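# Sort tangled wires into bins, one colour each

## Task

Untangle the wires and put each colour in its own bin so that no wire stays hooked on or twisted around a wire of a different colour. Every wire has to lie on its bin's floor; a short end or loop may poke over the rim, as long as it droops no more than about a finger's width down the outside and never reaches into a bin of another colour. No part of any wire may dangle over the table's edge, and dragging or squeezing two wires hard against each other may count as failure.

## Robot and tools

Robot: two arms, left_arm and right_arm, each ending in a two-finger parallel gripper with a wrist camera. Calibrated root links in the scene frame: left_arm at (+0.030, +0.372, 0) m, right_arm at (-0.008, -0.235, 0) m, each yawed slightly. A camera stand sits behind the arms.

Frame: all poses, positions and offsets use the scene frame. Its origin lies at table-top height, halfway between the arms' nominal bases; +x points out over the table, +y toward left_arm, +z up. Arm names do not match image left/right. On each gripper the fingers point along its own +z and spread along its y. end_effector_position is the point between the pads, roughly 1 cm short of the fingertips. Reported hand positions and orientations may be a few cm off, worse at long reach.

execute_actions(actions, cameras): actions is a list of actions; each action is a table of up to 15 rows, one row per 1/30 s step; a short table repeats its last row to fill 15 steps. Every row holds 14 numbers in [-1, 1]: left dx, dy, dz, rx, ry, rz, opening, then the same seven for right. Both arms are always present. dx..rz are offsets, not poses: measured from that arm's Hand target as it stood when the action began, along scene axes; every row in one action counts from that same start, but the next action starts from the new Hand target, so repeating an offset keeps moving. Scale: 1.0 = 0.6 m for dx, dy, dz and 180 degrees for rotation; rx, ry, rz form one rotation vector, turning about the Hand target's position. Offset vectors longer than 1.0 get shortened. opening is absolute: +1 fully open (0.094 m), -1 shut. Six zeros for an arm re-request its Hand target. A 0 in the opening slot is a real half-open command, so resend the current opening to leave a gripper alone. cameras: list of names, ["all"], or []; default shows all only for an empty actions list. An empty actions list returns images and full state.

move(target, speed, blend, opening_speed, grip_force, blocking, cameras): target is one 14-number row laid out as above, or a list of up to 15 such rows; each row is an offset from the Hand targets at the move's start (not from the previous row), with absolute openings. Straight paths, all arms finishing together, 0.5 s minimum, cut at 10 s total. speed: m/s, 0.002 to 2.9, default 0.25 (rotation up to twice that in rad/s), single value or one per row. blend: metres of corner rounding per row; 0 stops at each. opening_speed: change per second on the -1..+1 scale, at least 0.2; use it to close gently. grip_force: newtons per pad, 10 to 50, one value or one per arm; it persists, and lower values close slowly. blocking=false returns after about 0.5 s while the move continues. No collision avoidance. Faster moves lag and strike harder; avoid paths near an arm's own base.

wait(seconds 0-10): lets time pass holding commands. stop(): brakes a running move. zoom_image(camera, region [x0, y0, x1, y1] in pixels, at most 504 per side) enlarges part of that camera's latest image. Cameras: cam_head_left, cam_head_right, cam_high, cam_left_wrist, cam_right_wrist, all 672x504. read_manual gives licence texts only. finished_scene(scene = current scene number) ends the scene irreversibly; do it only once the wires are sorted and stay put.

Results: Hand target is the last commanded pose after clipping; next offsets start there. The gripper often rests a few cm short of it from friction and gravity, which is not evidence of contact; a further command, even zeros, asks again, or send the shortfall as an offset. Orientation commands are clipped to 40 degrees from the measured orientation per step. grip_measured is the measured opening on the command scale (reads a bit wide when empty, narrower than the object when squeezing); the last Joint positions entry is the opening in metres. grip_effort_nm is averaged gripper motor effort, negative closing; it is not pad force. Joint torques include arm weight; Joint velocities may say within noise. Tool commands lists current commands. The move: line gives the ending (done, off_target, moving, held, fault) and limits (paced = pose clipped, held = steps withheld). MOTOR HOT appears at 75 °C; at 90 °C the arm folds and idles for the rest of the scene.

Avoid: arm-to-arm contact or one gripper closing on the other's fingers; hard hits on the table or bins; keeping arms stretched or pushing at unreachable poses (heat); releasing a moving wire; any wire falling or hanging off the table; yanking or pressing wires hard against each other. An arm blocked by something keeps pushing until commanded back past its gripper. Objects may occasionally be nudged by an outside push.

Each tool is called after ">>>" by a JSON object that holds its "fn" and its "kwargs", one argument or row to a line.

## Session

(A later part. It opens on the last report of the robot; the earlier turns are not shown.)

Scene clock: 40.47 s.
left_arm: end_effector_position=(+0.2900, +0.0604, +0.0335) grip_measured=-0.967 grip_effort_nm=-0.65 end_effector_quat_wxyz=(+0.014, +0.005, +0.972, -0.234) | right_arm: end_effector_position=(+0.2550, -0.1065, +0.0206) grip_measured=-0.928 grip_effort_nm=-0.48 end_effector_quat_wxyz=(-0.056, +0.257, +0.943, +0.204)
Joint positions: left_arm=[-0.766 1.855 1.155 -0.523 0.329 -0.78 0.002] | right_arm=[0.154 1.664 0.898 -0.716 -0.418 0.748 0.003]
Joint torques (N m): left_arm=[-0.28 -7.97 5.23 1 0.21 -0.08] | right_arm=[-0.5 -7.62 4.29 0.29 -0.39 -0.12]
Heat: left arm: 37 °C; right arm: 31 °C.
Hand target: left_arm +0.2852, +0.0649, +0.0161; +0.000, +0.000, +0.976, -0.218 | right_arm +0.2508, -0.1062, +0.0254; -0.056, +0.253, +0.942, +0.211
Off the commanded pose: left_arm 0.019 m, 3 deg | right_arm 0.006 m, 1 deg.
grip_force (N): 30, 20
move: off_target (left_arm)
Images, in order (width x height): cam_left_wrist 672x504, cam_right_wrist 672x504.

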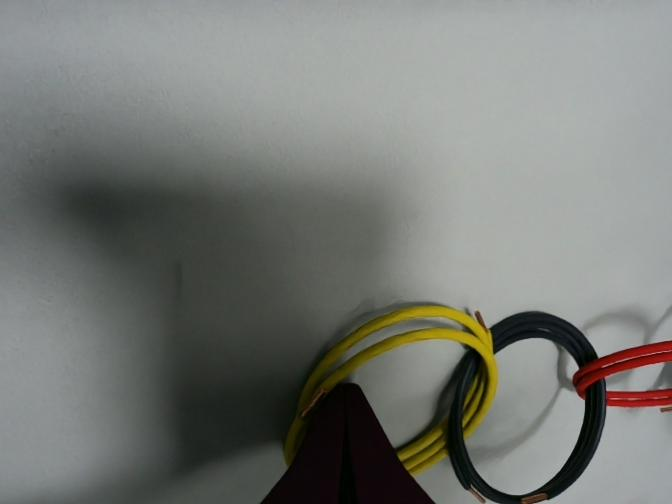

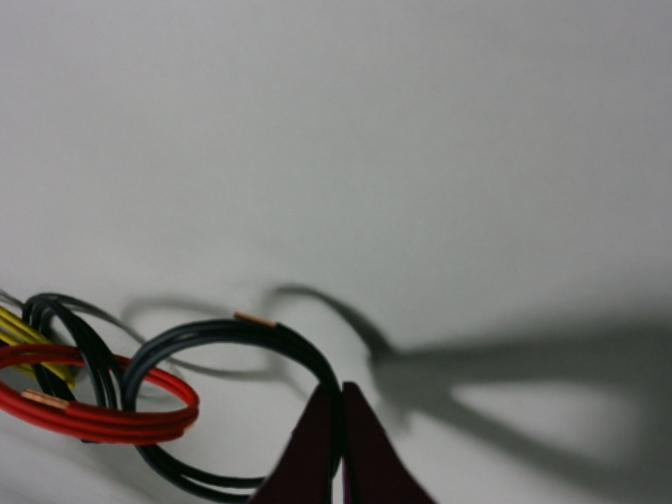

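>>> {"fn": "move", "kwargs": {
  "target": [
    [0,0,0,0,0,0,-1,0,-0.025,0,0,0,0,-1]
  ],
  "speed": 0.03,
  "cameras": ["cam_left_wrist","cam_right_wrist"]
}}

Scene clock: 43.10 s.
left_arm: end_effector_position=(+0.2900, +0.0604, +0.0335) grip_measured=-0.967 grip_effort_nm=-0.65 end_effector_quat_wxyz=(+0.014, +0.005, +0.972, -0.234) | right_arm: end_effector_position=(+0.2555, -0.1213, +0.0206) grip_measured=-0.928 grip_effort_nm=-0.48 end_effector_quat_wxyz=(-0.056, +0.257, +0.943, +0.204)
Joint positions: left_arm=[-0.766 1.855 1.155 -0.523 0.329 -0.78 0.002] | right_arm=[0.099 1.664 0.898 -0.742 -0.423 0.686 0.003]
Joint torques (N m): left_arm=[-0.28 -7.97 5.24 1 0.21 -0.09] | right_arm=[-0.55 -7.8 4.03 0.22 -0.39 -0.13]
Heat: left arm: 37 °C; right arm: 31 °C.
Hand target: left_arm +0.2852, +0.0649, +0.0161; +0.000, +0.000, +0.976, -0.218 | right_arm +0.2507, -0.1212, +0.0254; -0.057, +0.253, +0.942, +0.211
Off the commanded pose: left_arm 0.019 m, 3 deg | right_arm 0.007 m, 1 deg.
grip_force (N): 30, 20
move: off_target (left_arm)
Images, in order (width x height): cam_left_wrist 672x504, cam_right_wrist 672x504.

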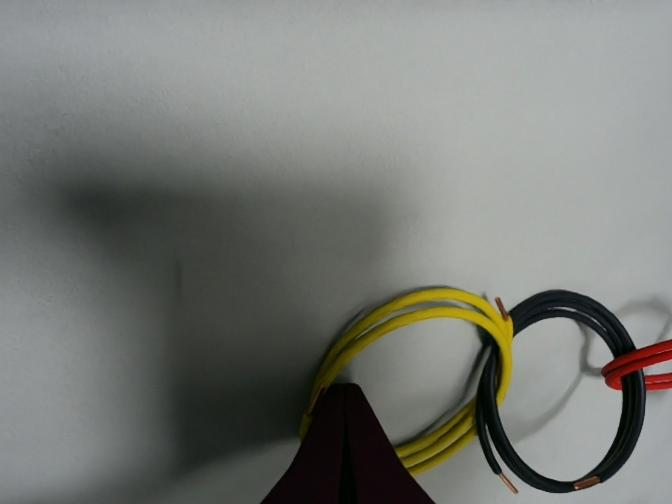

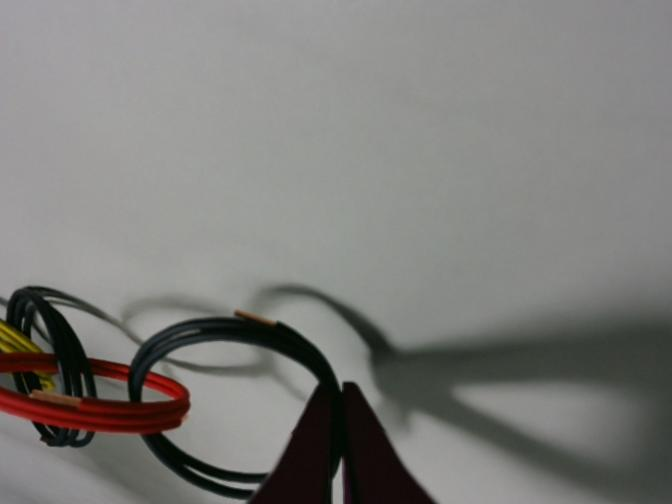

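>>> {"fn": "move", "kwargs": {
  "target": [
    [0,0,0,0,0,0,-1,0,-0.02,0,0,0,0,-1]
  ],
  "speed": 0.03,
  "cameras": ["cam_left_wrist","cam_right_wrist"]
}}

Scene clock: 44.27 s.
left_arm: end_effector_position=(+0.2905, +0.0598, +0.0335) grip_measured=-0.967 grip_effort_nm=-0.65 end_effector_quat_wxyz=(+0.014, +0.006, +0.972, -0.235) | right_arm: end_effector_position=(+0.2554, -0.1326, +0.0207) grip_measured=-0.928 grip_effort_nm=-0.48 end_effector_quat_wxyz=(-0.057, +0.256, +0.943, +0.206)
Joint positions: left_arm=[-0.766 1.856 1.155 -0.52 0.329 -0.78 0.002] | right_arm=[0.055 1.664 0.898 -0.763 -0.429 0.635 0.003]
Joint torques (N m): left_arm=[-0.28 -8.06 5.26 0.97 0.2 -0.09] | right_arm=[-0.7 -7.76 4.08 0.19 -0.35 -0.11]
Heat: left arm: 37 °C; right arm: 31 °C.
Hand target: left_arm +0.2852, +0.0649, +0.0161; +0.000, +0.000, +0.976, -0.218 | right_arm +0.2507, -0.1332, +0.0254; -0.057, +0.253, +0.942, +0.211
Off the commanded pose: left_arm 0.019 m, 3 deg | right_arm 0.007 m, 1 deg.
grip_force (N): 30, 20
move: off_target (left_arm)
Images, in order (width x height): cam_left_wrist 672x504, cam_right_wrist 672x504.

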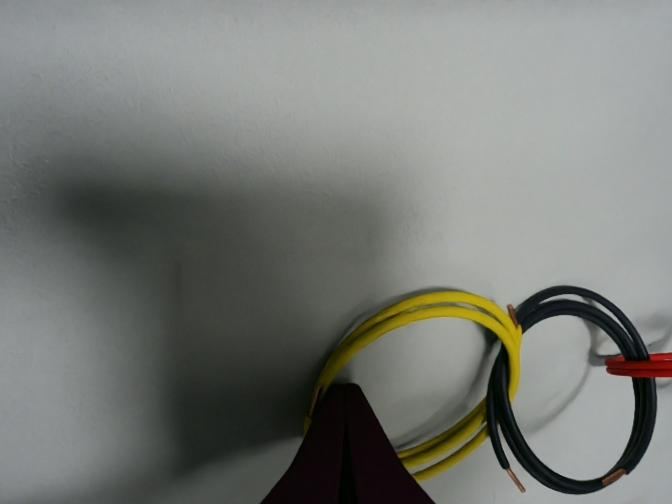

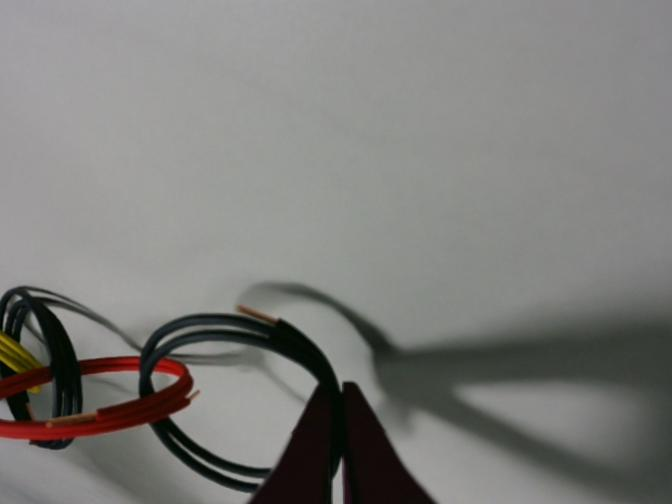

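>>> {"fn": "move", "kwargs": {
  "target": [
    [0,0,0,0,0,0,-1,0,-0.02,0,0,0,0,-1]
  ],
  "speed": 0.03,
  "cameras": ["cam_left_wrist","cam_right_wrist"]
}}

Scene clock: 45.43 s.
left_arm: end_effector_position=(+0.2918, +0.0586, +0.0335) grip_measured=-0.967 grip_effort_nm=-0.65 end_effector_quat_wxyz=(+0.017, +0.006, +0.971, -0.238) | right_arm: end_effector_position=(+0.2548, -0.1439, +0.0211) grip_measured=-0.928 grip_effort_nm=-0.48 end_effector_quat_wxyz=(-0.058, +0.255, +0.943, +0.208)
Joint positions: left_arm=[-0.766 1.857 1.155 -0.511 0.329 -0.78 0.002] | right_arm=[0.009 1.664 0.898 -0.783 -0.435 0.584 0.003]
Joint torques (N m): left_arm=[-0.29 -8.24 5.29 0.88 0.2 -0.09] | right_arm=[-0.84 -7.51 4.25 0.14 -0.32 -0.11]
Heat: left arm: 37 °C; right arm: 31 °C.
Hand target: left_arm +0.2852, +0.0649, +0.0161; +0.000, +0.000, +0.976, -0.218 | right_arm +0.2507, -0.1453, +0.0254; -0.057, +0.253, +0.942, +0.211
Off the commanded pose: left_arm 0.020 m, 3 deg | right_arm 0.006 m, 0 deg.
grip_force (N): 30, 20
move: off_target (left_arm)
Images, in order (width x height): cam_left_wrist 672x504, cam_right_wrist 672x504.

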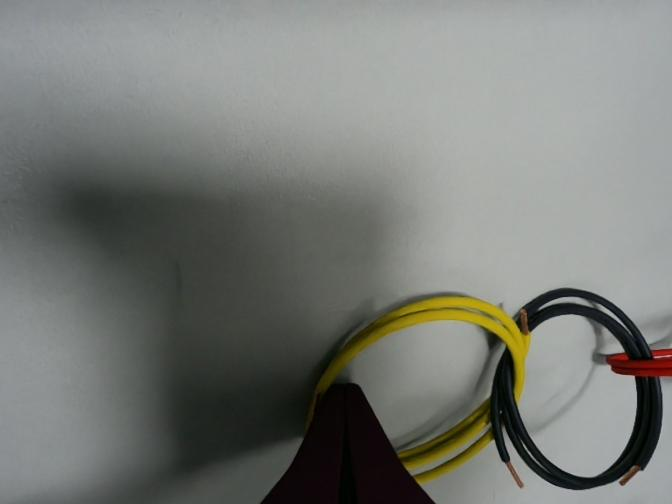

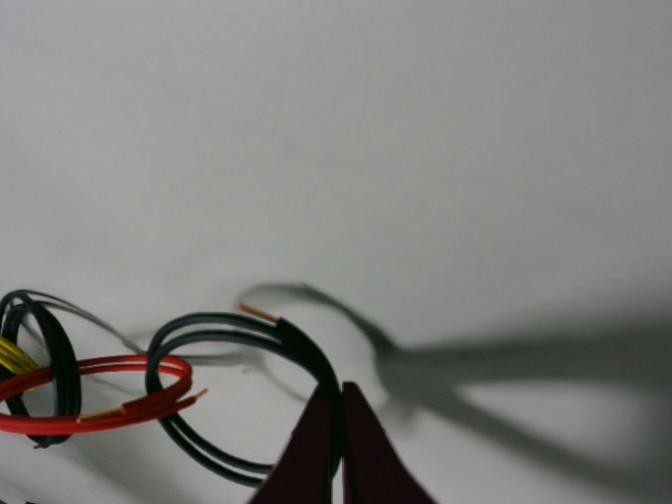

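>>> {"fn": "move", "kwargs": {
  "target": [
    [0,0,0,0,0,0,-1,0,-0.02,0,0,0,0,-1]
  ],
  "speed": 0.03,
  "cameras": ["cam_left_wrist","cam_right_wrist"]
}}

>>> {"fn": "zoom_image", "kwargs": {
  "camera": "cam_right_wrist",
  "region": [0, 260, 340, 504]
}}

>>> {"fn": "zoom_image", "kwargs": {
  "camera": "cam_left_wrist",
  "region": [380, 260, 672, 504]
}}

Scene clock: 46.67 s.
left_arm: end_effector_position=(+0.2919, +0.0584, +0.0336) grip_measured=-0.967 grip_effort_nm=-0.65 end_effector_quat_wxyz=(+0.017, +0.006, +0.971, -0.238) | right_arm: end_effector_position=(+0.2537, -0.1547, +0.0215) grip_measured=-0.928 grip_effort_nm=-0.48 end_effector_quat_wxyz=(-0.058, +0.254, +0.942, +0.211)
Joint positions: left_arm=[-0.766 1.857 1.155 -0.51 0.33 -0.78 0.002] | right_arm=[-0.036 1.664 0.898 -0.804 -0.442 0.533 0.003]
Joint torques (N m): left_arm=[-0.29 -8.24 5.29 0.88 0.19 -0.09] | right_arm=[-0.95 -7.19 4.66 0.09 -0.24 -0.13]
Heat: left arm: 37 °C; right arm: 31 °C.
Hand target: left_arm +0.2851, +0.0649, +0.0161; +0.000, +0.000, +0.976, -0.218 | right_arm +0.2507, -0.1572, +0.0254; -0.057, +0.253, +0.942, +0.211
Off the commanded pose: left_arm 0.020 m, 3 deg | right_arm 0.006 m, 0 deg.
grip_force (N): 30, 20
move: off_target (left_arm)
Images, in order (width x height): cam_left_wrist 672x504, cam_right_wrist 672x504.

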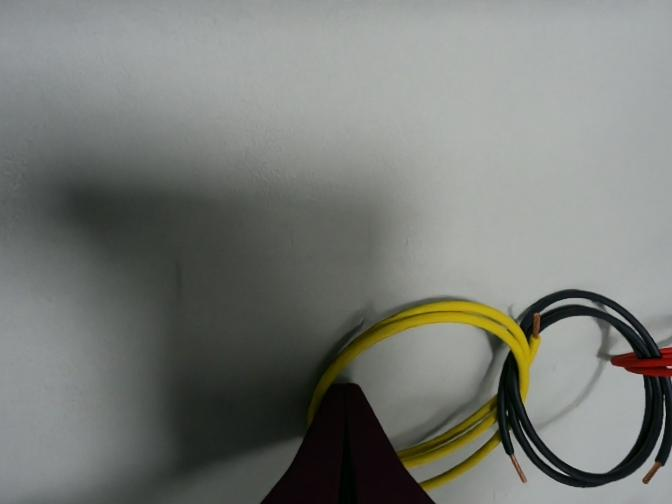

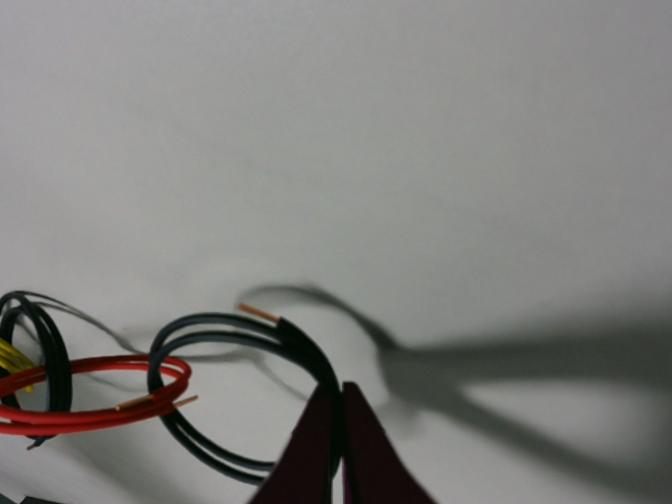

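Scaled by 1.482.

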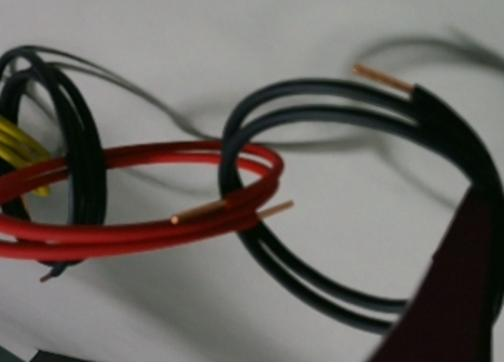

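Scaled by 1.726.

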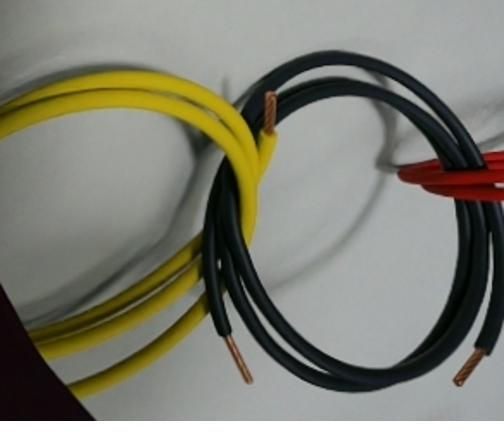

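>>> {"fn": "move", "kwargs": {
  "target": [
    [0,0,0,0,0,0,-1,0,-0.02,0,0,0,0,-1]
  ],
  "speed": 0.03,
  "cameras": ["cam_left_wrist","cam_right_wrist"]
}}

>>> {"fn": "move", "kwargs": {
  "target": [
    [0,0,0,0,0,0,-1,0,-0.02,0,0,0,0,-1]
  ],
  "speed": 0.03,
  "cameras": ["cam_left_wrist","cam_right_wrist"]
}}

Scene clock: 47.87 s.
left_arm: end_effector_position=(+0.2922, +0.0572, +0.0333) grip_measured=-0.967 grip_effort_nm=-0.65 end_effector_quat_wxyz=(+0.017, +0.007, +0.970, -0.241) | right_arm: end_effector_position=(+0.2519, -0.1654, +0.0220) grip_measured=-0.928 grip_effort_nm=-0.48 end_effector_quat_wxyz=(-0.059, +0.253, +0.942, +0.214)
Joint positions: left_arm=[-0.766 1.86 1.155 -0.504 0.334 -0.78 0.002] | right_arm=[-0.081 1.664 0.898 -0.826 -0.447 0.482 0.003]
Joint torques (N m): left_arm=[-0.31 -8.49 5.31 0.81 0.15 -0.08] | right_arm=[-1.09 -6.61 5.26 0.04 -0.18 -0.12]
Heat: left arm: 37 °C; right arm: 31 °C.
Hand target: left_arm +0.2851, +0.0650, +0.0160; +0.000, +0.000, +0.976, -0.218 | right_arm +0.2508, -0.1693, +0.0254; -0.056, +0.253, +0.942, +0.211
Off the commanded pose: left_arm 0.020 m, 3 deg | right_arm 0.005 m, 0 deg.
grip_force (N): 30, 20
move: off_target (left_arm)
Images, in order (width x height): cam_left_wrist 672x504, cam_right_wrist 672x504.

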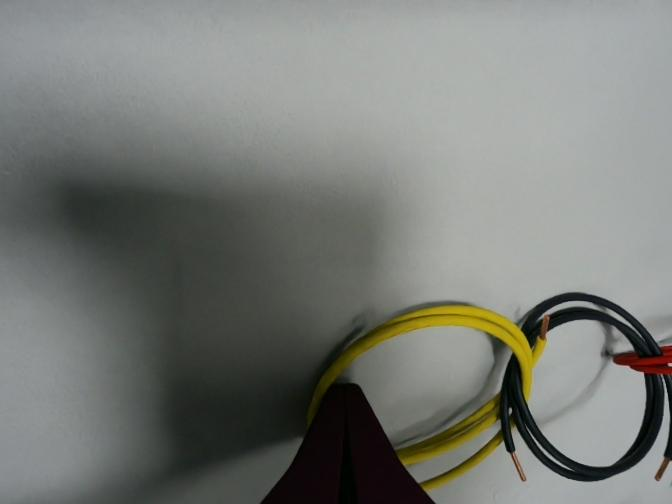

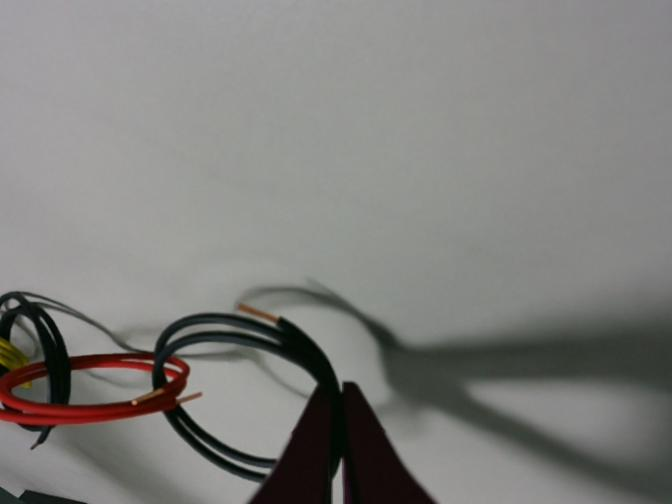

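Scene clock: 48.87 s.
left_arm: end_effector_position=(+0.2923, +0.0570, +0.0334) grip_measured=-0.967 grip_effort_nm=-0.65 end_effector_quat_wxyz=(+0.017, +0.007, +0.970, -0.241) | right_arm: end_effector_position=(+0.2487, -0.1776, +0.0225) grip_measured=-0.928 grip_effort_nm=-0.48 end_effector_quat_wxyz=(-0.062, +0.256, +0.940, +0.215)
Joint positions: left_arm=[-0.766 1.86 1.155 -0.503 0.334 -0.78 0.002] | right_arm=[-0.131 1.664 0.898 -0.854 -0.45 0.431 0.003]
Joint torques (N m): left_arm=[-0.29 -8.49 5.3 0.81 0.14 -0.09] | right_arm=[-0.68 -5.89 6.08 0.05 -0.15 -0.12]
Heat: left arm: 37 °C; right arm: 31 °C.
Hand target: left_arm +0.2852, +0.0650, +0.0160; +0.000, +0.000, +0.976, -0.218 | right_arm +0.2507, -0.1812, +0.0254; -0.057, +0.253, +0.942, +0.211
Off the commanded pose: left_arm 0.020 m, 3 deg | right_arm 0.005 m, 1 deg.
grip_force (N): 30, 20
move: off_target (left_arm)
Images, in order (width x height): cam_left_wrist 672x504, cam_right_wrist 672x504.

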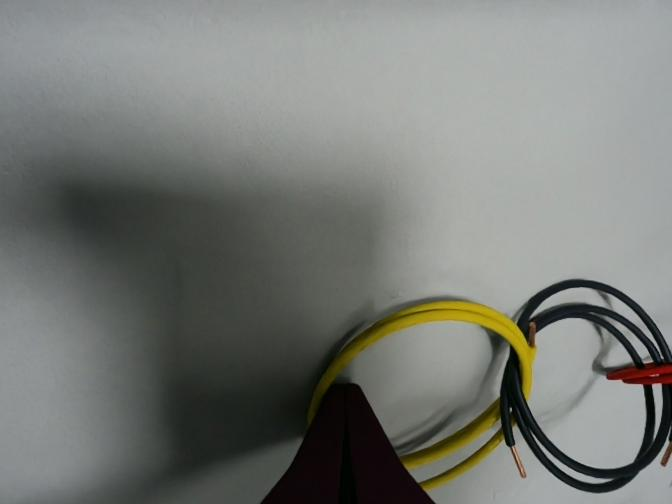

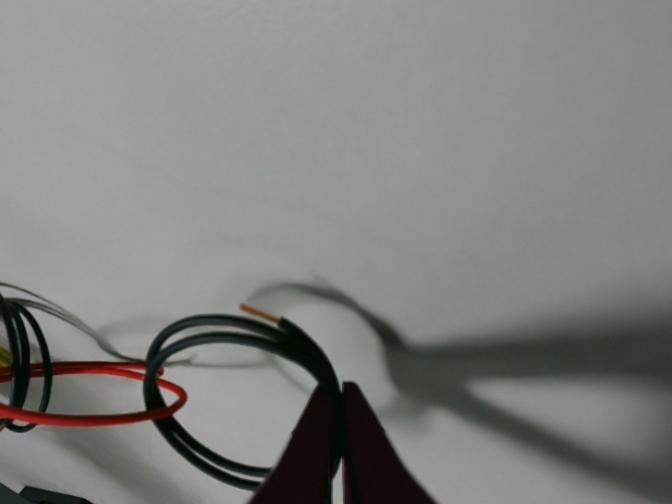

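>>> {"fn": "move", "kwargs": {
  "target": [
    [0,0,0,0,0,0,-1,0,-0.02,0,0,0,0,-1]
  ],
  "speed": 0.03,
  "cameras": ["cam_left_wrist","cam_right_wrist"]
}}

>>> {"fn": "zoom_image", "kwargs": {
  "camera": "cam_right_wrist",
  "region": [0, 260, 340, 504]
}}

Scene clock: 50.10 s.
left_arm: end_effector_position=(+0.2923, +0.0570, +0.0334) grip_measured=-0.967 grip_effort_nm=-0.65 end_effector_quat_wxyz=(+0.017, +0.007, +0.970, -0.241) | right_arm: end_effector_position=(+0.2458, -0.1887, +0.0227) grip_measured=-0.928 grip_effort_nm=-0.48 end_effector_quat_wxyz=(-0.062, +0.256, +0.940, +0.216)
Joint positions: left_arm=[-0.766 1.86 1.155 -0.503 0.334 -0.78 0.002] | right_arm=[-0.176 1.664 0.898 -0.876 -0.449 0.381 0.003]
Joint torques (N m): left_arm=[-0.31 -8.49 5.31 0.81 0.14 -0.09] | right_arm=[-0.72 -5.09 7.12 0 -0.12 -0.14]
Heat: left arm: 37 °C; right arm: 31 °C.
Hand target: left_arm +0.2852, +0.0650, +0.0160; +0.000, +0.000, +0.976, -0.218 | right_arm +0.2507, -0.1932, +0.0254; -0.057, +0.253, +0.942, +0.211
Off the commanded pose: left_arm 0.020 m, 3 deg | right_arm 0.007 m, 1 deg.
grip_force (N): 30, 20
move: off_target (left_arm)
Images, in order (width x height): cam_left_wrist 672x504, cam_right_wrist 672x504.

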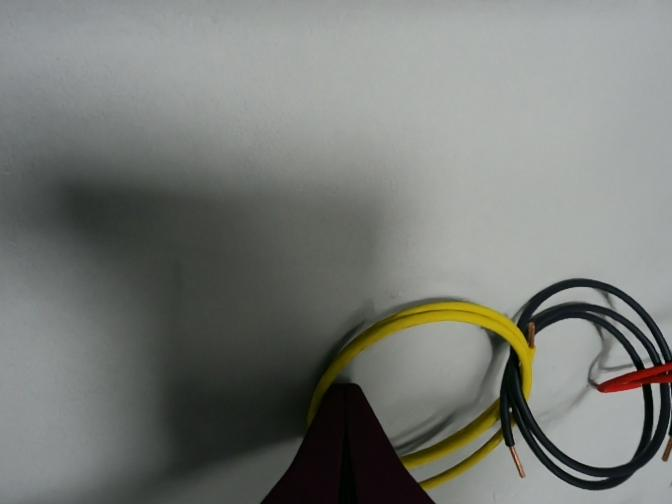

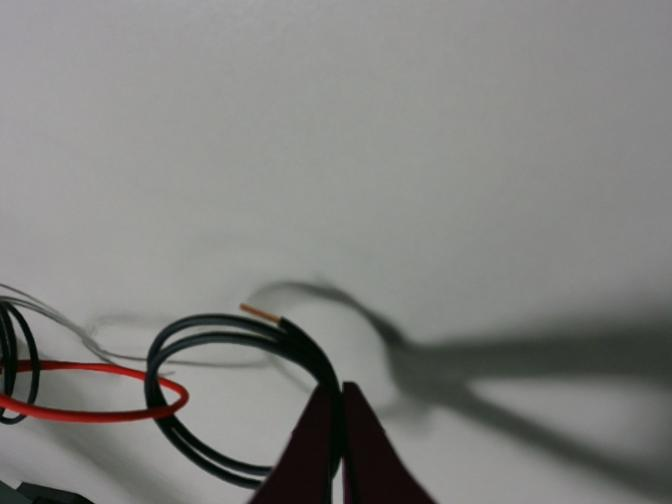

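Scaled by 1.482.

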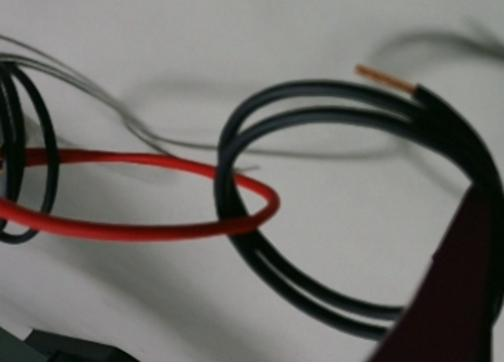

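>>> {"fn": "move", "kwargs": {
  "target": [
    [0,0,0,0,0,0,-1,0,-0.02,0,0,0,0,-1]
  ],
  "speed": 0.03,
  "cameras": ["cam_right_wrist"]
}}

>>> {"fn": "move", "kwargs": {
  "target": [
    [0,0,0,0,0,0,-1,0,-0.02,0,0,0,0,-1]
  ],
  "speed": 0.03,
  "cameras": ["cam_left_wrist","cam_right_wrist","cam_head_left"]
}}

>>> {"fn": "zoom_image", "kwargs": {
  "camera": "cam_head_left",
  "region": [350, 300, 470, 390]
}}

Scene clock: 51.37 s.
left_arm: end_effector_position=(+0.2923, +0.0570, +0.0334) grip_measured=-0.967 grip_effort_nm=-0.65 end_effector_quat_wxyz=(+0.017, +0.007, +0.970, -0.241) | right_arm: end_effector_position=(+0.2457, -0.2007, +0.0234) grip_measured=-0.928 grip_effort_nm=-0.48 end_effector_quat_wxyz=(-0.061, +0.256, +0.940, +0.216)
Joint positions: left_arm=[-0.766 1.86 1.155 -0.503 0.334 -0.78 0.002] | right_arm=[-0.221 1.672 0.91 -0.899 -0.444 0.331 0.003]
Joint torques (N m): left_arm=[-0.29 -8.49 5.31 0.81 0.14 -0.09] | right_arm=[-0.72 -4.78 7.24 -0.03 -0.14 -0.12]
Heat: left arm: 37 °C; right arm: 32 °C.
Hand target: left_arm +0.2852, +0.0650, +0.0160; +0.000, +0.000, +0.976, -0.218 | right_arm +0.2507, -0.2052, +0.0254; -0.057, +0.253, +0.942, +0.211
Off the commanded pose: left_arm 0.020 m, 3 deg | right_arm 0.007 m, 1 deg.
grip_force (N): 30, 20
move: off_target (left_arm)
Images, in order (width x height): cam_right_wrist 672x504.

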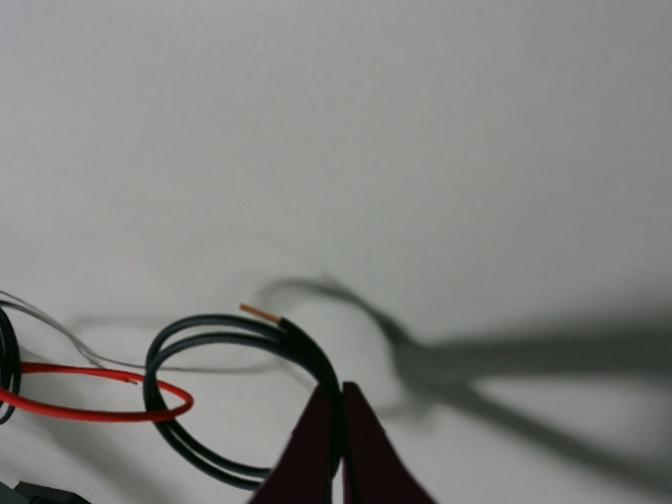

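Scene clock: 52.33 s.
left_arm: end_effector_position=(+0.2923, +0.0570, +0.0334) grip_measured=-0.967 grip_effort_nm=-0.65 end_effector_quat_wxyz=(+0.017, +0.007, +0.970, -0.241) | right_arm: end_effector_position=(+0.2459, -0.2130, +0.0234) grip_measured=-0.928 grip_effort_nm=-0.48 end_effector_quat_wxyz=(-0.060, +0.256, +0.940, +0.215)
Joint positions: left_arm=[-0.766 1.86 1.155 -0.503 0.334 -0.78 0.002] | right_arm=[-0.266 1.685 0.925 -0.921 -0.438 0.283 0.003]
Joint torques (N m): left_arm=[-0.29 -8.5 5.31 0.81 0.14 -0.08] | right_arm=[-0.66 -4.88 7.2 -0.05 -0.15 -0.13]
Heat: left arm: 37 °C; right arm: 32 °C.
Hand target: left_arm +0.2852, +0.0650, +0.0160; +0.000, +0.000, +0.976, -0.218 | right_arm +0.2507, -0.2172, +0.0254; -0.057, +0.253, +0.942, +0.211
Off the commanded pose: left_arm 0.020 m, 3 deg | right_arm 0.007 m, 1 deg.
grip_force (N): 30, 20
move: off_target (left_arm)
Images, in order (width x height): cam_head_left 672x504, cam_left_wrist 672x504, cam_right_wrist 672x504.

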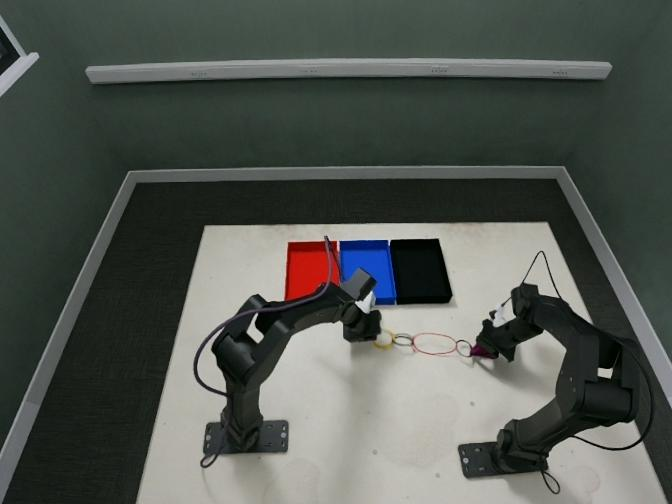

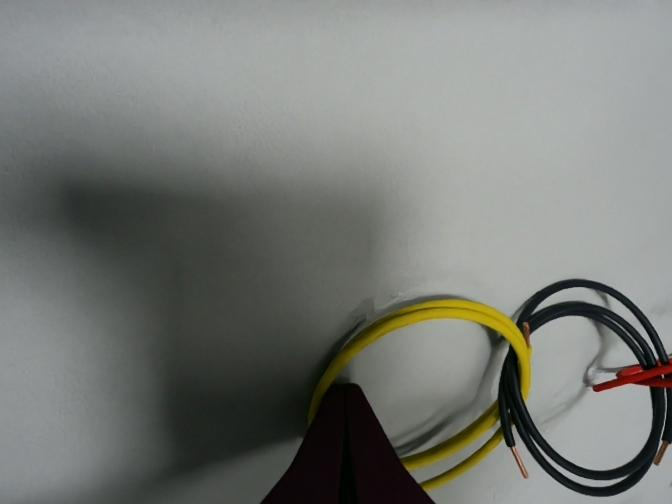

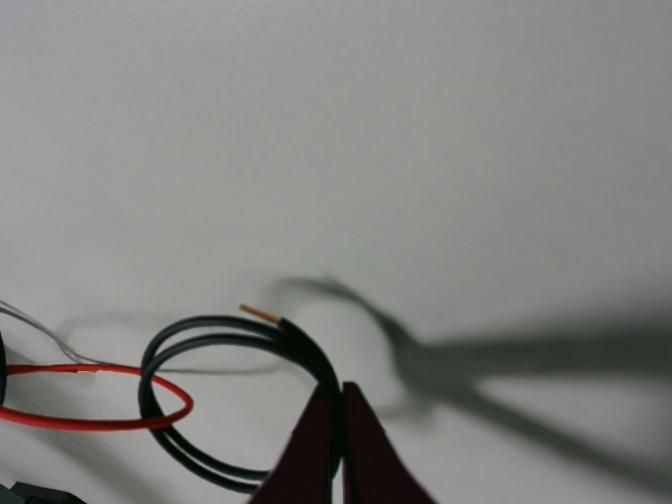

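Scaled by 4.200.

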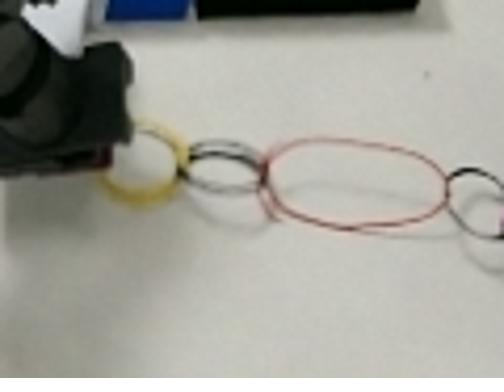

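>>> {"fn": "move", "kwargs": {
  "target": [
    [0,0,0,0,0,0,-1,0,-0.035,0,0,0,0,-1]
  ],
  "speed": 0.03,
  "cameras": ["cam_right_wrist"]
}}

>>> {"fn": "move", "kwargs": {
  "target": [
    [0,0,0,0,0,0,-1,0,-0.035,0,0,0,0,-1]
  ],
  "speed": 0.03,
  "cameras": ["cam_left_wrist","cam_right_wrist","cam_head_left"]
}}

>>> {"fn": "zoom_image", "kwargs": {
  "camera": "cam_head_left",
  "region": [350, 300, 500, 390]
}}

Scene clock: 53.80 s.
left_arm: end_effector_position=(+0.2923, +0.0570, +0.0334) grip_measured=-0.967 grip_effort_nm=-0.66 end_effector_quat_wxyz=(+0.017, +0.007, +0.970, -0.241) | right_arm: end_effector_position=(+0.2460, -0.2337, +0.0236) grip_measured=-0.928 grip_effort_nm=-0.49 end_effector_quat_wxyz=(-0.061, +0.256, +0.940, +0.215)
Joint positions: left_arm=[-0.766 1.86 1.155 -0.503 0.334 -0.78 0.002] | right_arm=[-0.342 1.714 0.957 -0.96 -0.428 0.201 0.003]
Joint torques (N m): left_arm=[-0.29 -8.49 5.31 0.81 0.14 -0.08] | right_arm=[-0.65 -5.04 7.13 -0.13 -0.16 -0.11]
Heat: left arm: 37 °C; right arm: 32 °C.
Hand target: left_arm +0.2852, +0.0650, +0.0160; +0.000, +0.000, +0.976, -0.218 | right_arm +0.2506, -0.2382, +0.0253; -0.057, +0.253, +0.942, +0.211
Off the commanded pose: left_arm 0.020 m, 3 deg | right_arm 0.007 m, 1 deg.
grip_force (N): 30, 20
move: off_target (left_arm)
Images, in order (width x height): cam_right_wrist 672x504.

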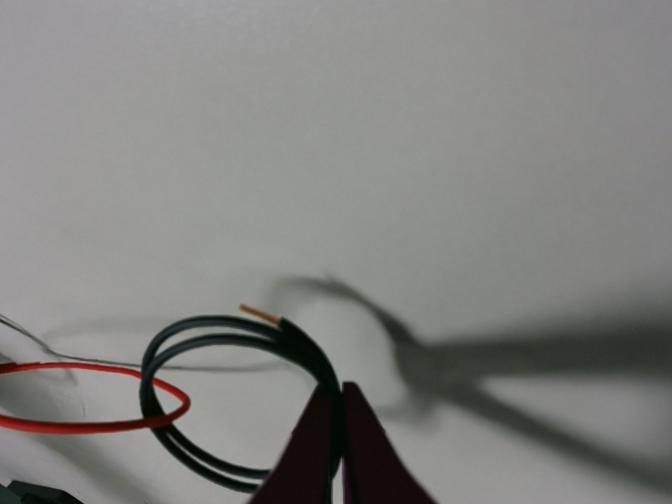

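Scene clock: 55.03 s.
left_arm: end_effector_position=(+0.2923, +0.0570, +0.0334) grip_measured=-0.967 grip_effort_nm=-0.65 end_effector_quat_wxyz=(+0.017, +0.007, +0.970, -0.241) | right_arm: end_effector_position=(+0.2464, -0.2552, +0.0237) grip_measured=-0.928 grip_effort_nm=-0.48 end_effector_quat_wxyz=(-0.060, +0.257, +0.941, +0.214)
Joint positions: left_arm=[-0.766 1.86 1.155 -0.503 0.334 -0.78 0.002] | right_arm=[-0.415 1.746 0.995 -0.995 -0.414 0.123 0.003]
Joint torques (N m): left_arm=[-0.29 -8.49 5.31 0.81 0.14 -0.08] | right_arm=[-0.54 -5.22 7.08 -0.16 -0.17 -0.13]
Heat: left arm: 37 °C; right arm: 32 °C.
Hand target: left_arm +0.2852, +0.0650, +0.0160; +0.000, +0.000, +0.976, -0.218 | right_arm +0.2507, -0.2592, +0.0254; -0.057, +0.253, +0.943, +0.211
Off the commanded pose: left_arm 0.020 m, 3 deg | right_arm 0.006 m, 1 deg.
grip_force (N): 30, 20
move: off_target (left_arm)
Images, in order (width x height): cam_head_left 672x504, cam_left_wrist 672x504, cam_right_wrist 672x504.

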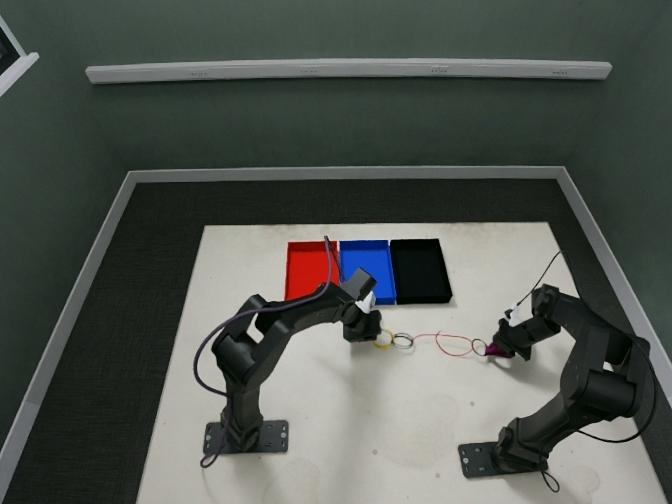

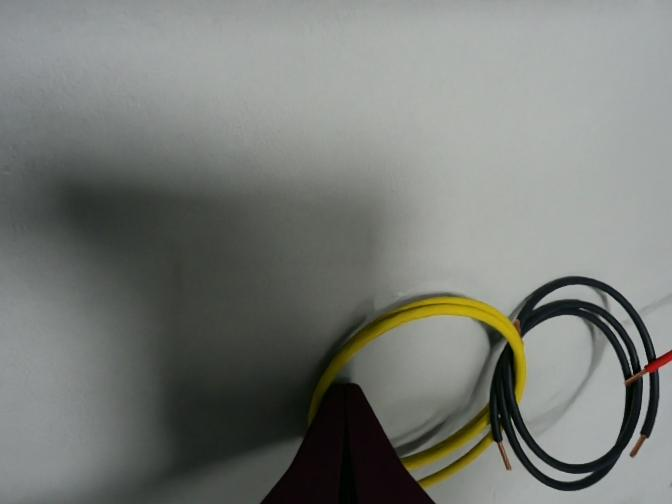

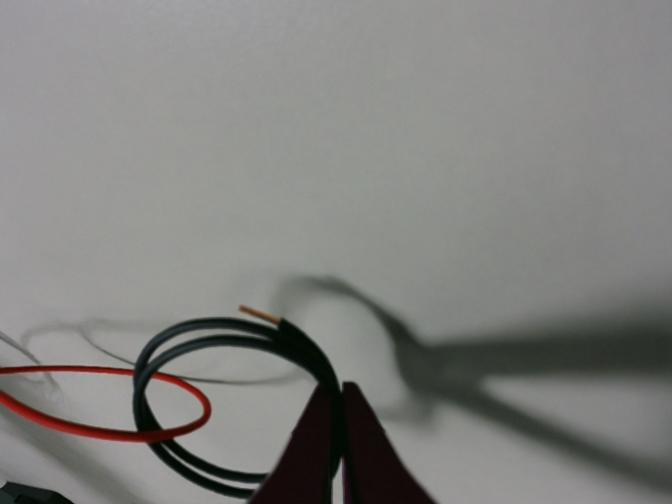

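Scaled by 3.360.

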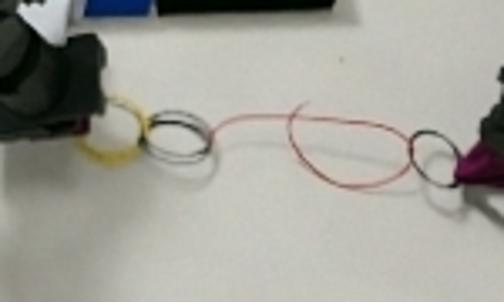

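>>> {"fn": "move", "kwargs": {
  "target": [
    [0,0,0,0,0,0,-1,0,-0.05,0,0,0,0,-1]
  ],
  "speed": 0.03,
  "cameras": ["cam_left_wrist","cam_right_wrist","cam_head_left"]
}}

>>> {"fn": "zoom_image", "kwargs": {
  "camera": "cam_head_left",
  "region": [350, 300, 500, 390]
}}

Scene clock: 56.77 s.
left_arm: end_effector_position=(+0.2923, +0.0570, +0.0334) grip_measured=-0.967 grip_effort_nm=-0.65 end_effector_quat_wxyz=(+0.017, +0.007, +0.970, -0.241) | right_arm: end_effector_position=(+0.2470, -0.2855, +0.0238) grip_measured=-0.928 grip_effort_nm=-0.48 end_effector_quat_wxyz=(-0.058, +0.257, +0.941, +0.213)
Joint positions: left_arm=[-0.766 1.86 1.155 -0.503 0.334 -0.78 0.002] | right_arm=[-0.512 1.798 1.059 -1.045 -0.393 0.021 0.003]
Joint torques (N m): left_arm=[-0.29 -8.5 5.31 0.81 0.14 -0.08] | right_arm=[-0.5 -5.56 6.97 -0.24 -0.19 -0.13]
Heat: left arm: 37 °C; right arm: 32 °C.
Hand target: left_arm +0.2852, +0.0650, +0.0160; +0.000, +0.000, +0.976, -0.218 | right_arm +0.2507, -0.2893, +0.0254; -0.057, +0.253, +0.942, +0.211
Off the commanded pose: left_arm 0.020 m, 3 deg | right_arm 0.006 m, 1 deg.
grip_force (N): 30, 20
move: off_target (left_arm)
Images, in order (width x height): cam_head_left 672x504, cam_left_wrist 672x504, cam_right_wrist 672x504.

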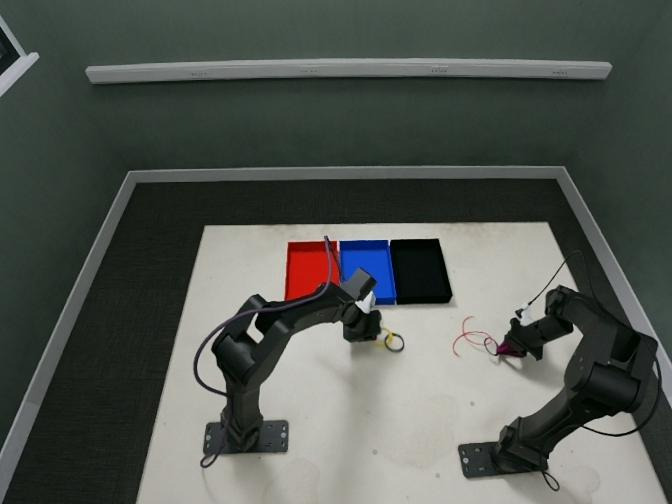

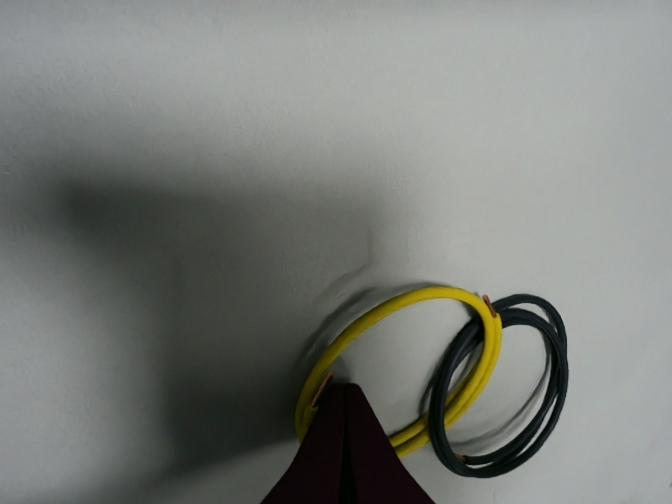

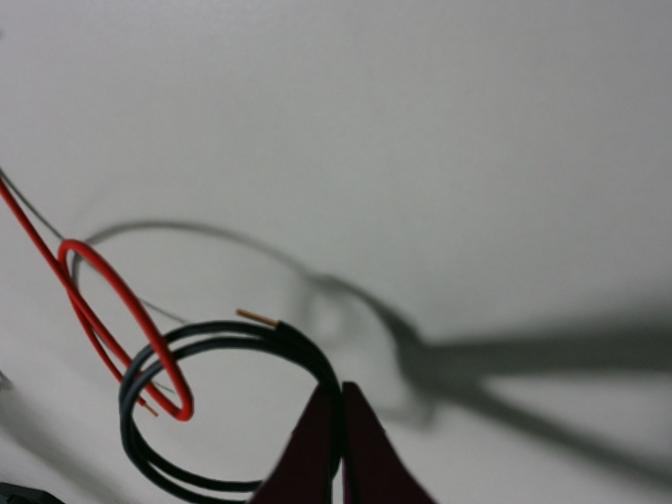

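Scaled by 3.360.

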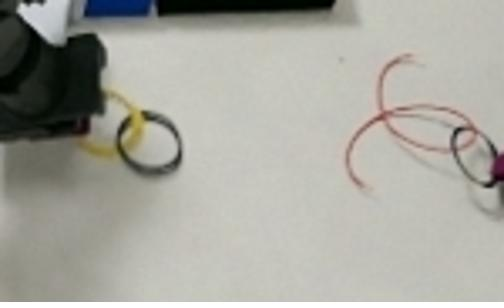

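>>> {"fn": "move", "kwargs": {
  "target": [
    [0,0,0.14,0,0,0,-1,0,0,0,0,0,0,-1],
    [-0.055,-0.26,0.17,0.14,0,0,-0.7,0,0,0,0,0,0,-1]
  ],
  "speed": 0.15,
  "cameras": ["cam_left_wrist","cam_head_left"]
}}

Scene clock: 61.10 s.
left_arm: end_effector_position=(+0.2474, -0.0933, +0.1267) grip_measured=-0.702 grip_effort_nm=0.11 end_effector_quat_wxyz=(+0.032, +0.006, +0.995, -0.091) | right_arm: end_effector_position=(+0.2470, -0.2854, +0.0238) grip_measured=-0.928 grip_effort_nm=-0.48 end_effector_quat_wxyz=(-0.059, +0.257, +0.941, +0.213)
Joint positions: left_arm=[-1.16 2.52 2.69 -1.549 0.022 -1.117 0.014] | right_arm=[-0.512 1.798 1.059 -1.045 -0.393 0.021 0.003]
Joint torques (N m): left_arm=[0.25 -14.26 8.17 0.42 -0.18 -0.12] | right_arm=[-0.49 -5.55 7.04 -0.25 -0.19 -0.13]
Heat: left arm: 38 °C; right arm: 32 °C.
Hand target: left_arm +0.2522, -0.0910, +0.1181; +0.000, +0.000, +1.000, +0.000 | right_arm +0.2507, -0.2893, +0.0254; -0.057, +0.253, +0.942, +0.211
Off the commanded pose: left_arm 0.010 m, 11 deg | right_arm 0.006 m, 1 deg.
joint sent to its limit (left arm) — joint 4 (wrist pitch), lower limit. The joint targets are off in orientation, not in position.
grip_force (N): 30, 20
move: off_target (left_arm); target 2's new opening was sent with left_arm's hand 0.010 m and 11 deg from that target
Images, in order (width x height): cam_head_left 672x504, cam_left_wrist 672x504.

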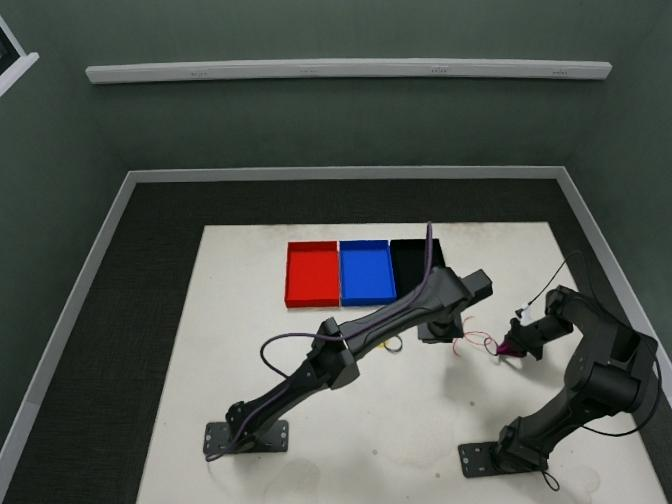

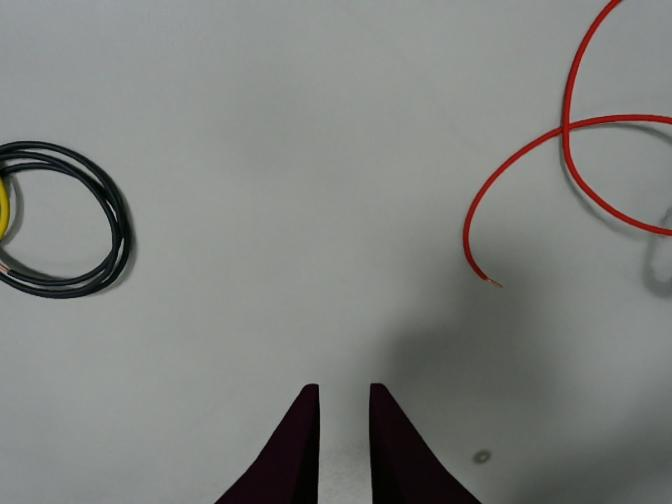

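>>> {"fn": "move", "kwargs": {
  "target": [
    [0.0,-0.085,-0.08,0,0,0,-0.7,0,0,0,0,0,0,-1]
  ],
  "speed": 0.15,
  "cameras": ["cam_left_wrist"]
}}

Scene clock: 62.60 s.
left_arm: end_effector_position=(+0.2480, -0.1386, +0.0759) grip_measured=-0.702 grip_effort_nm=0.11 end_effector_quat_wxyz=(+0.040, +0.004, +0.993, -0.114) | right_arm: end_effector_position=(+0.2470, -0.2854, +0.0238) grip_measured=-0.928 grip_effort_nm=-0.48 end_effector_quat_wxyz=(-0.059, +0.257, +0.941, +0.213)
Joint positions: left_arm=[-1.196 2.715 2.845 -1.46 0.017 -1.156 0.014] | right_arm=[-0.512 1.798 1.059 -1.045 -0.393 0.021 0.003]
Joint torques (N m): left_arm=[-0.1 -15.97 8.44 0.79 -0.14 -0.11] | right_arm=[-0.47 -5.6 6.99 -0.25 -0.18 -0.13]
Heat: left arm: 38 °C; right arm: 32 °C.
Hand target: left_arm +0.2522, -0.1420, +0.0699; +0.000, +0.000, +1.000, +0.000 | right_arm +0.2507, -0.2893, +0.0254; -0.057, +0.253, +0.942, +0.211
Off the commanded pose: left_arm 0.008 m, 14 deg | right_arm 0.006 m, 1 deg.
elbow stopped short (left arm): the move would have taken joint 3 (elbow) straighter than the controller allows.
grip_force (N): 30, 20
move: off_target (left_arm)
Images, in order (width x height): cam_left_wrist 672x504.

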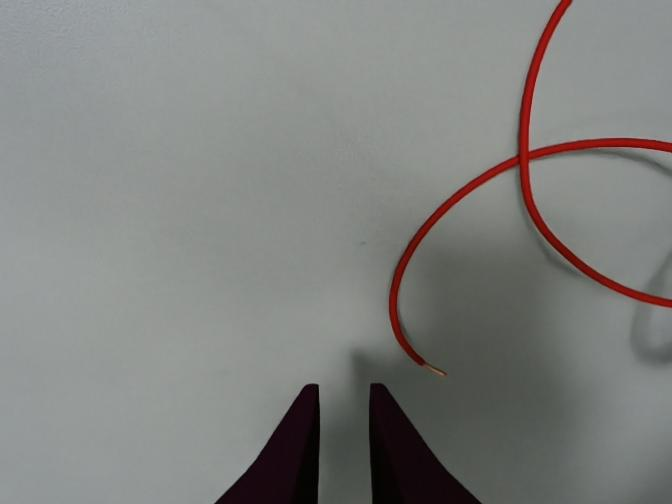

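>>> {"fn": "move", "kwargs": {
  "target": [
    [0.003,-0.054,-0.04,0,0,0,-0.7,0,0,0,0,0,0,-1],
    [0.003,-0.054,-0.095,0,0,0,-0.7,0,0,0,0,0,0,-1]
  ],
  "speed": 0.1,
  "blend": 0.01,
  "cameras": ["cam_left_wrist"]
}}

Scene clock: 64.97 s.
left_arm: end_effector_position=(+0.2554, -0.1766, +0.0428) grip_measured=-0.702 grip_effort_nm=0.11 end_effector_quat_wxyz=(+0.057, +0.001, +0.986, -0.157) | right_arm: end_effector_position=(+0.2470, -0.2854, +0.0238) grip_measured=-0.928 grip_effort_nm=-0.48 end_effector_quat_wxyz=(-0.059, +0.257, +0.941, +0.213)
Joint positions: left_arm=[-1.21 2.805 2.86 -1.29 0.015 -1.177 0.014] | right_arm=[-0.512 1.798 1.059 -1.045 -0.393 0.021 0.003]
Joint torques (N m): left_arm=[-0.53 -14.01 7.39 0.86 -0.13 -0.1] | right_arm=[-0.51 -5.6 6.99 -0.25 -0.18 -0.13]
Heat: left arm: 38 °C; right arm: 32 °C.
Hand target: left_arm +0.2540, -0.1744, +0.0131; +0.000, +0.000, +1.000, +0.000 | right_arm +0.2507, -0.2893, +0.0254; -0.057, +0.253, +0.942, +0.211
Off the commanded pose: left_arm 0.030 m, 19 deg | right_arm 0.006 m, 1 deg.
elbow stopped short (left arm): the move would have taken joint 3 (elbow) straighter than the controller allows.
grip_force (N): 30, 20
move: off_target (left_arm)
Images, in order (width x height): cam_left_wrist 672x504.

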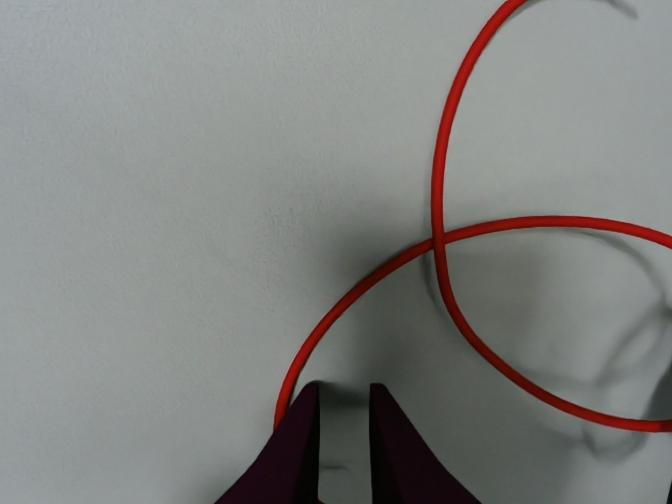

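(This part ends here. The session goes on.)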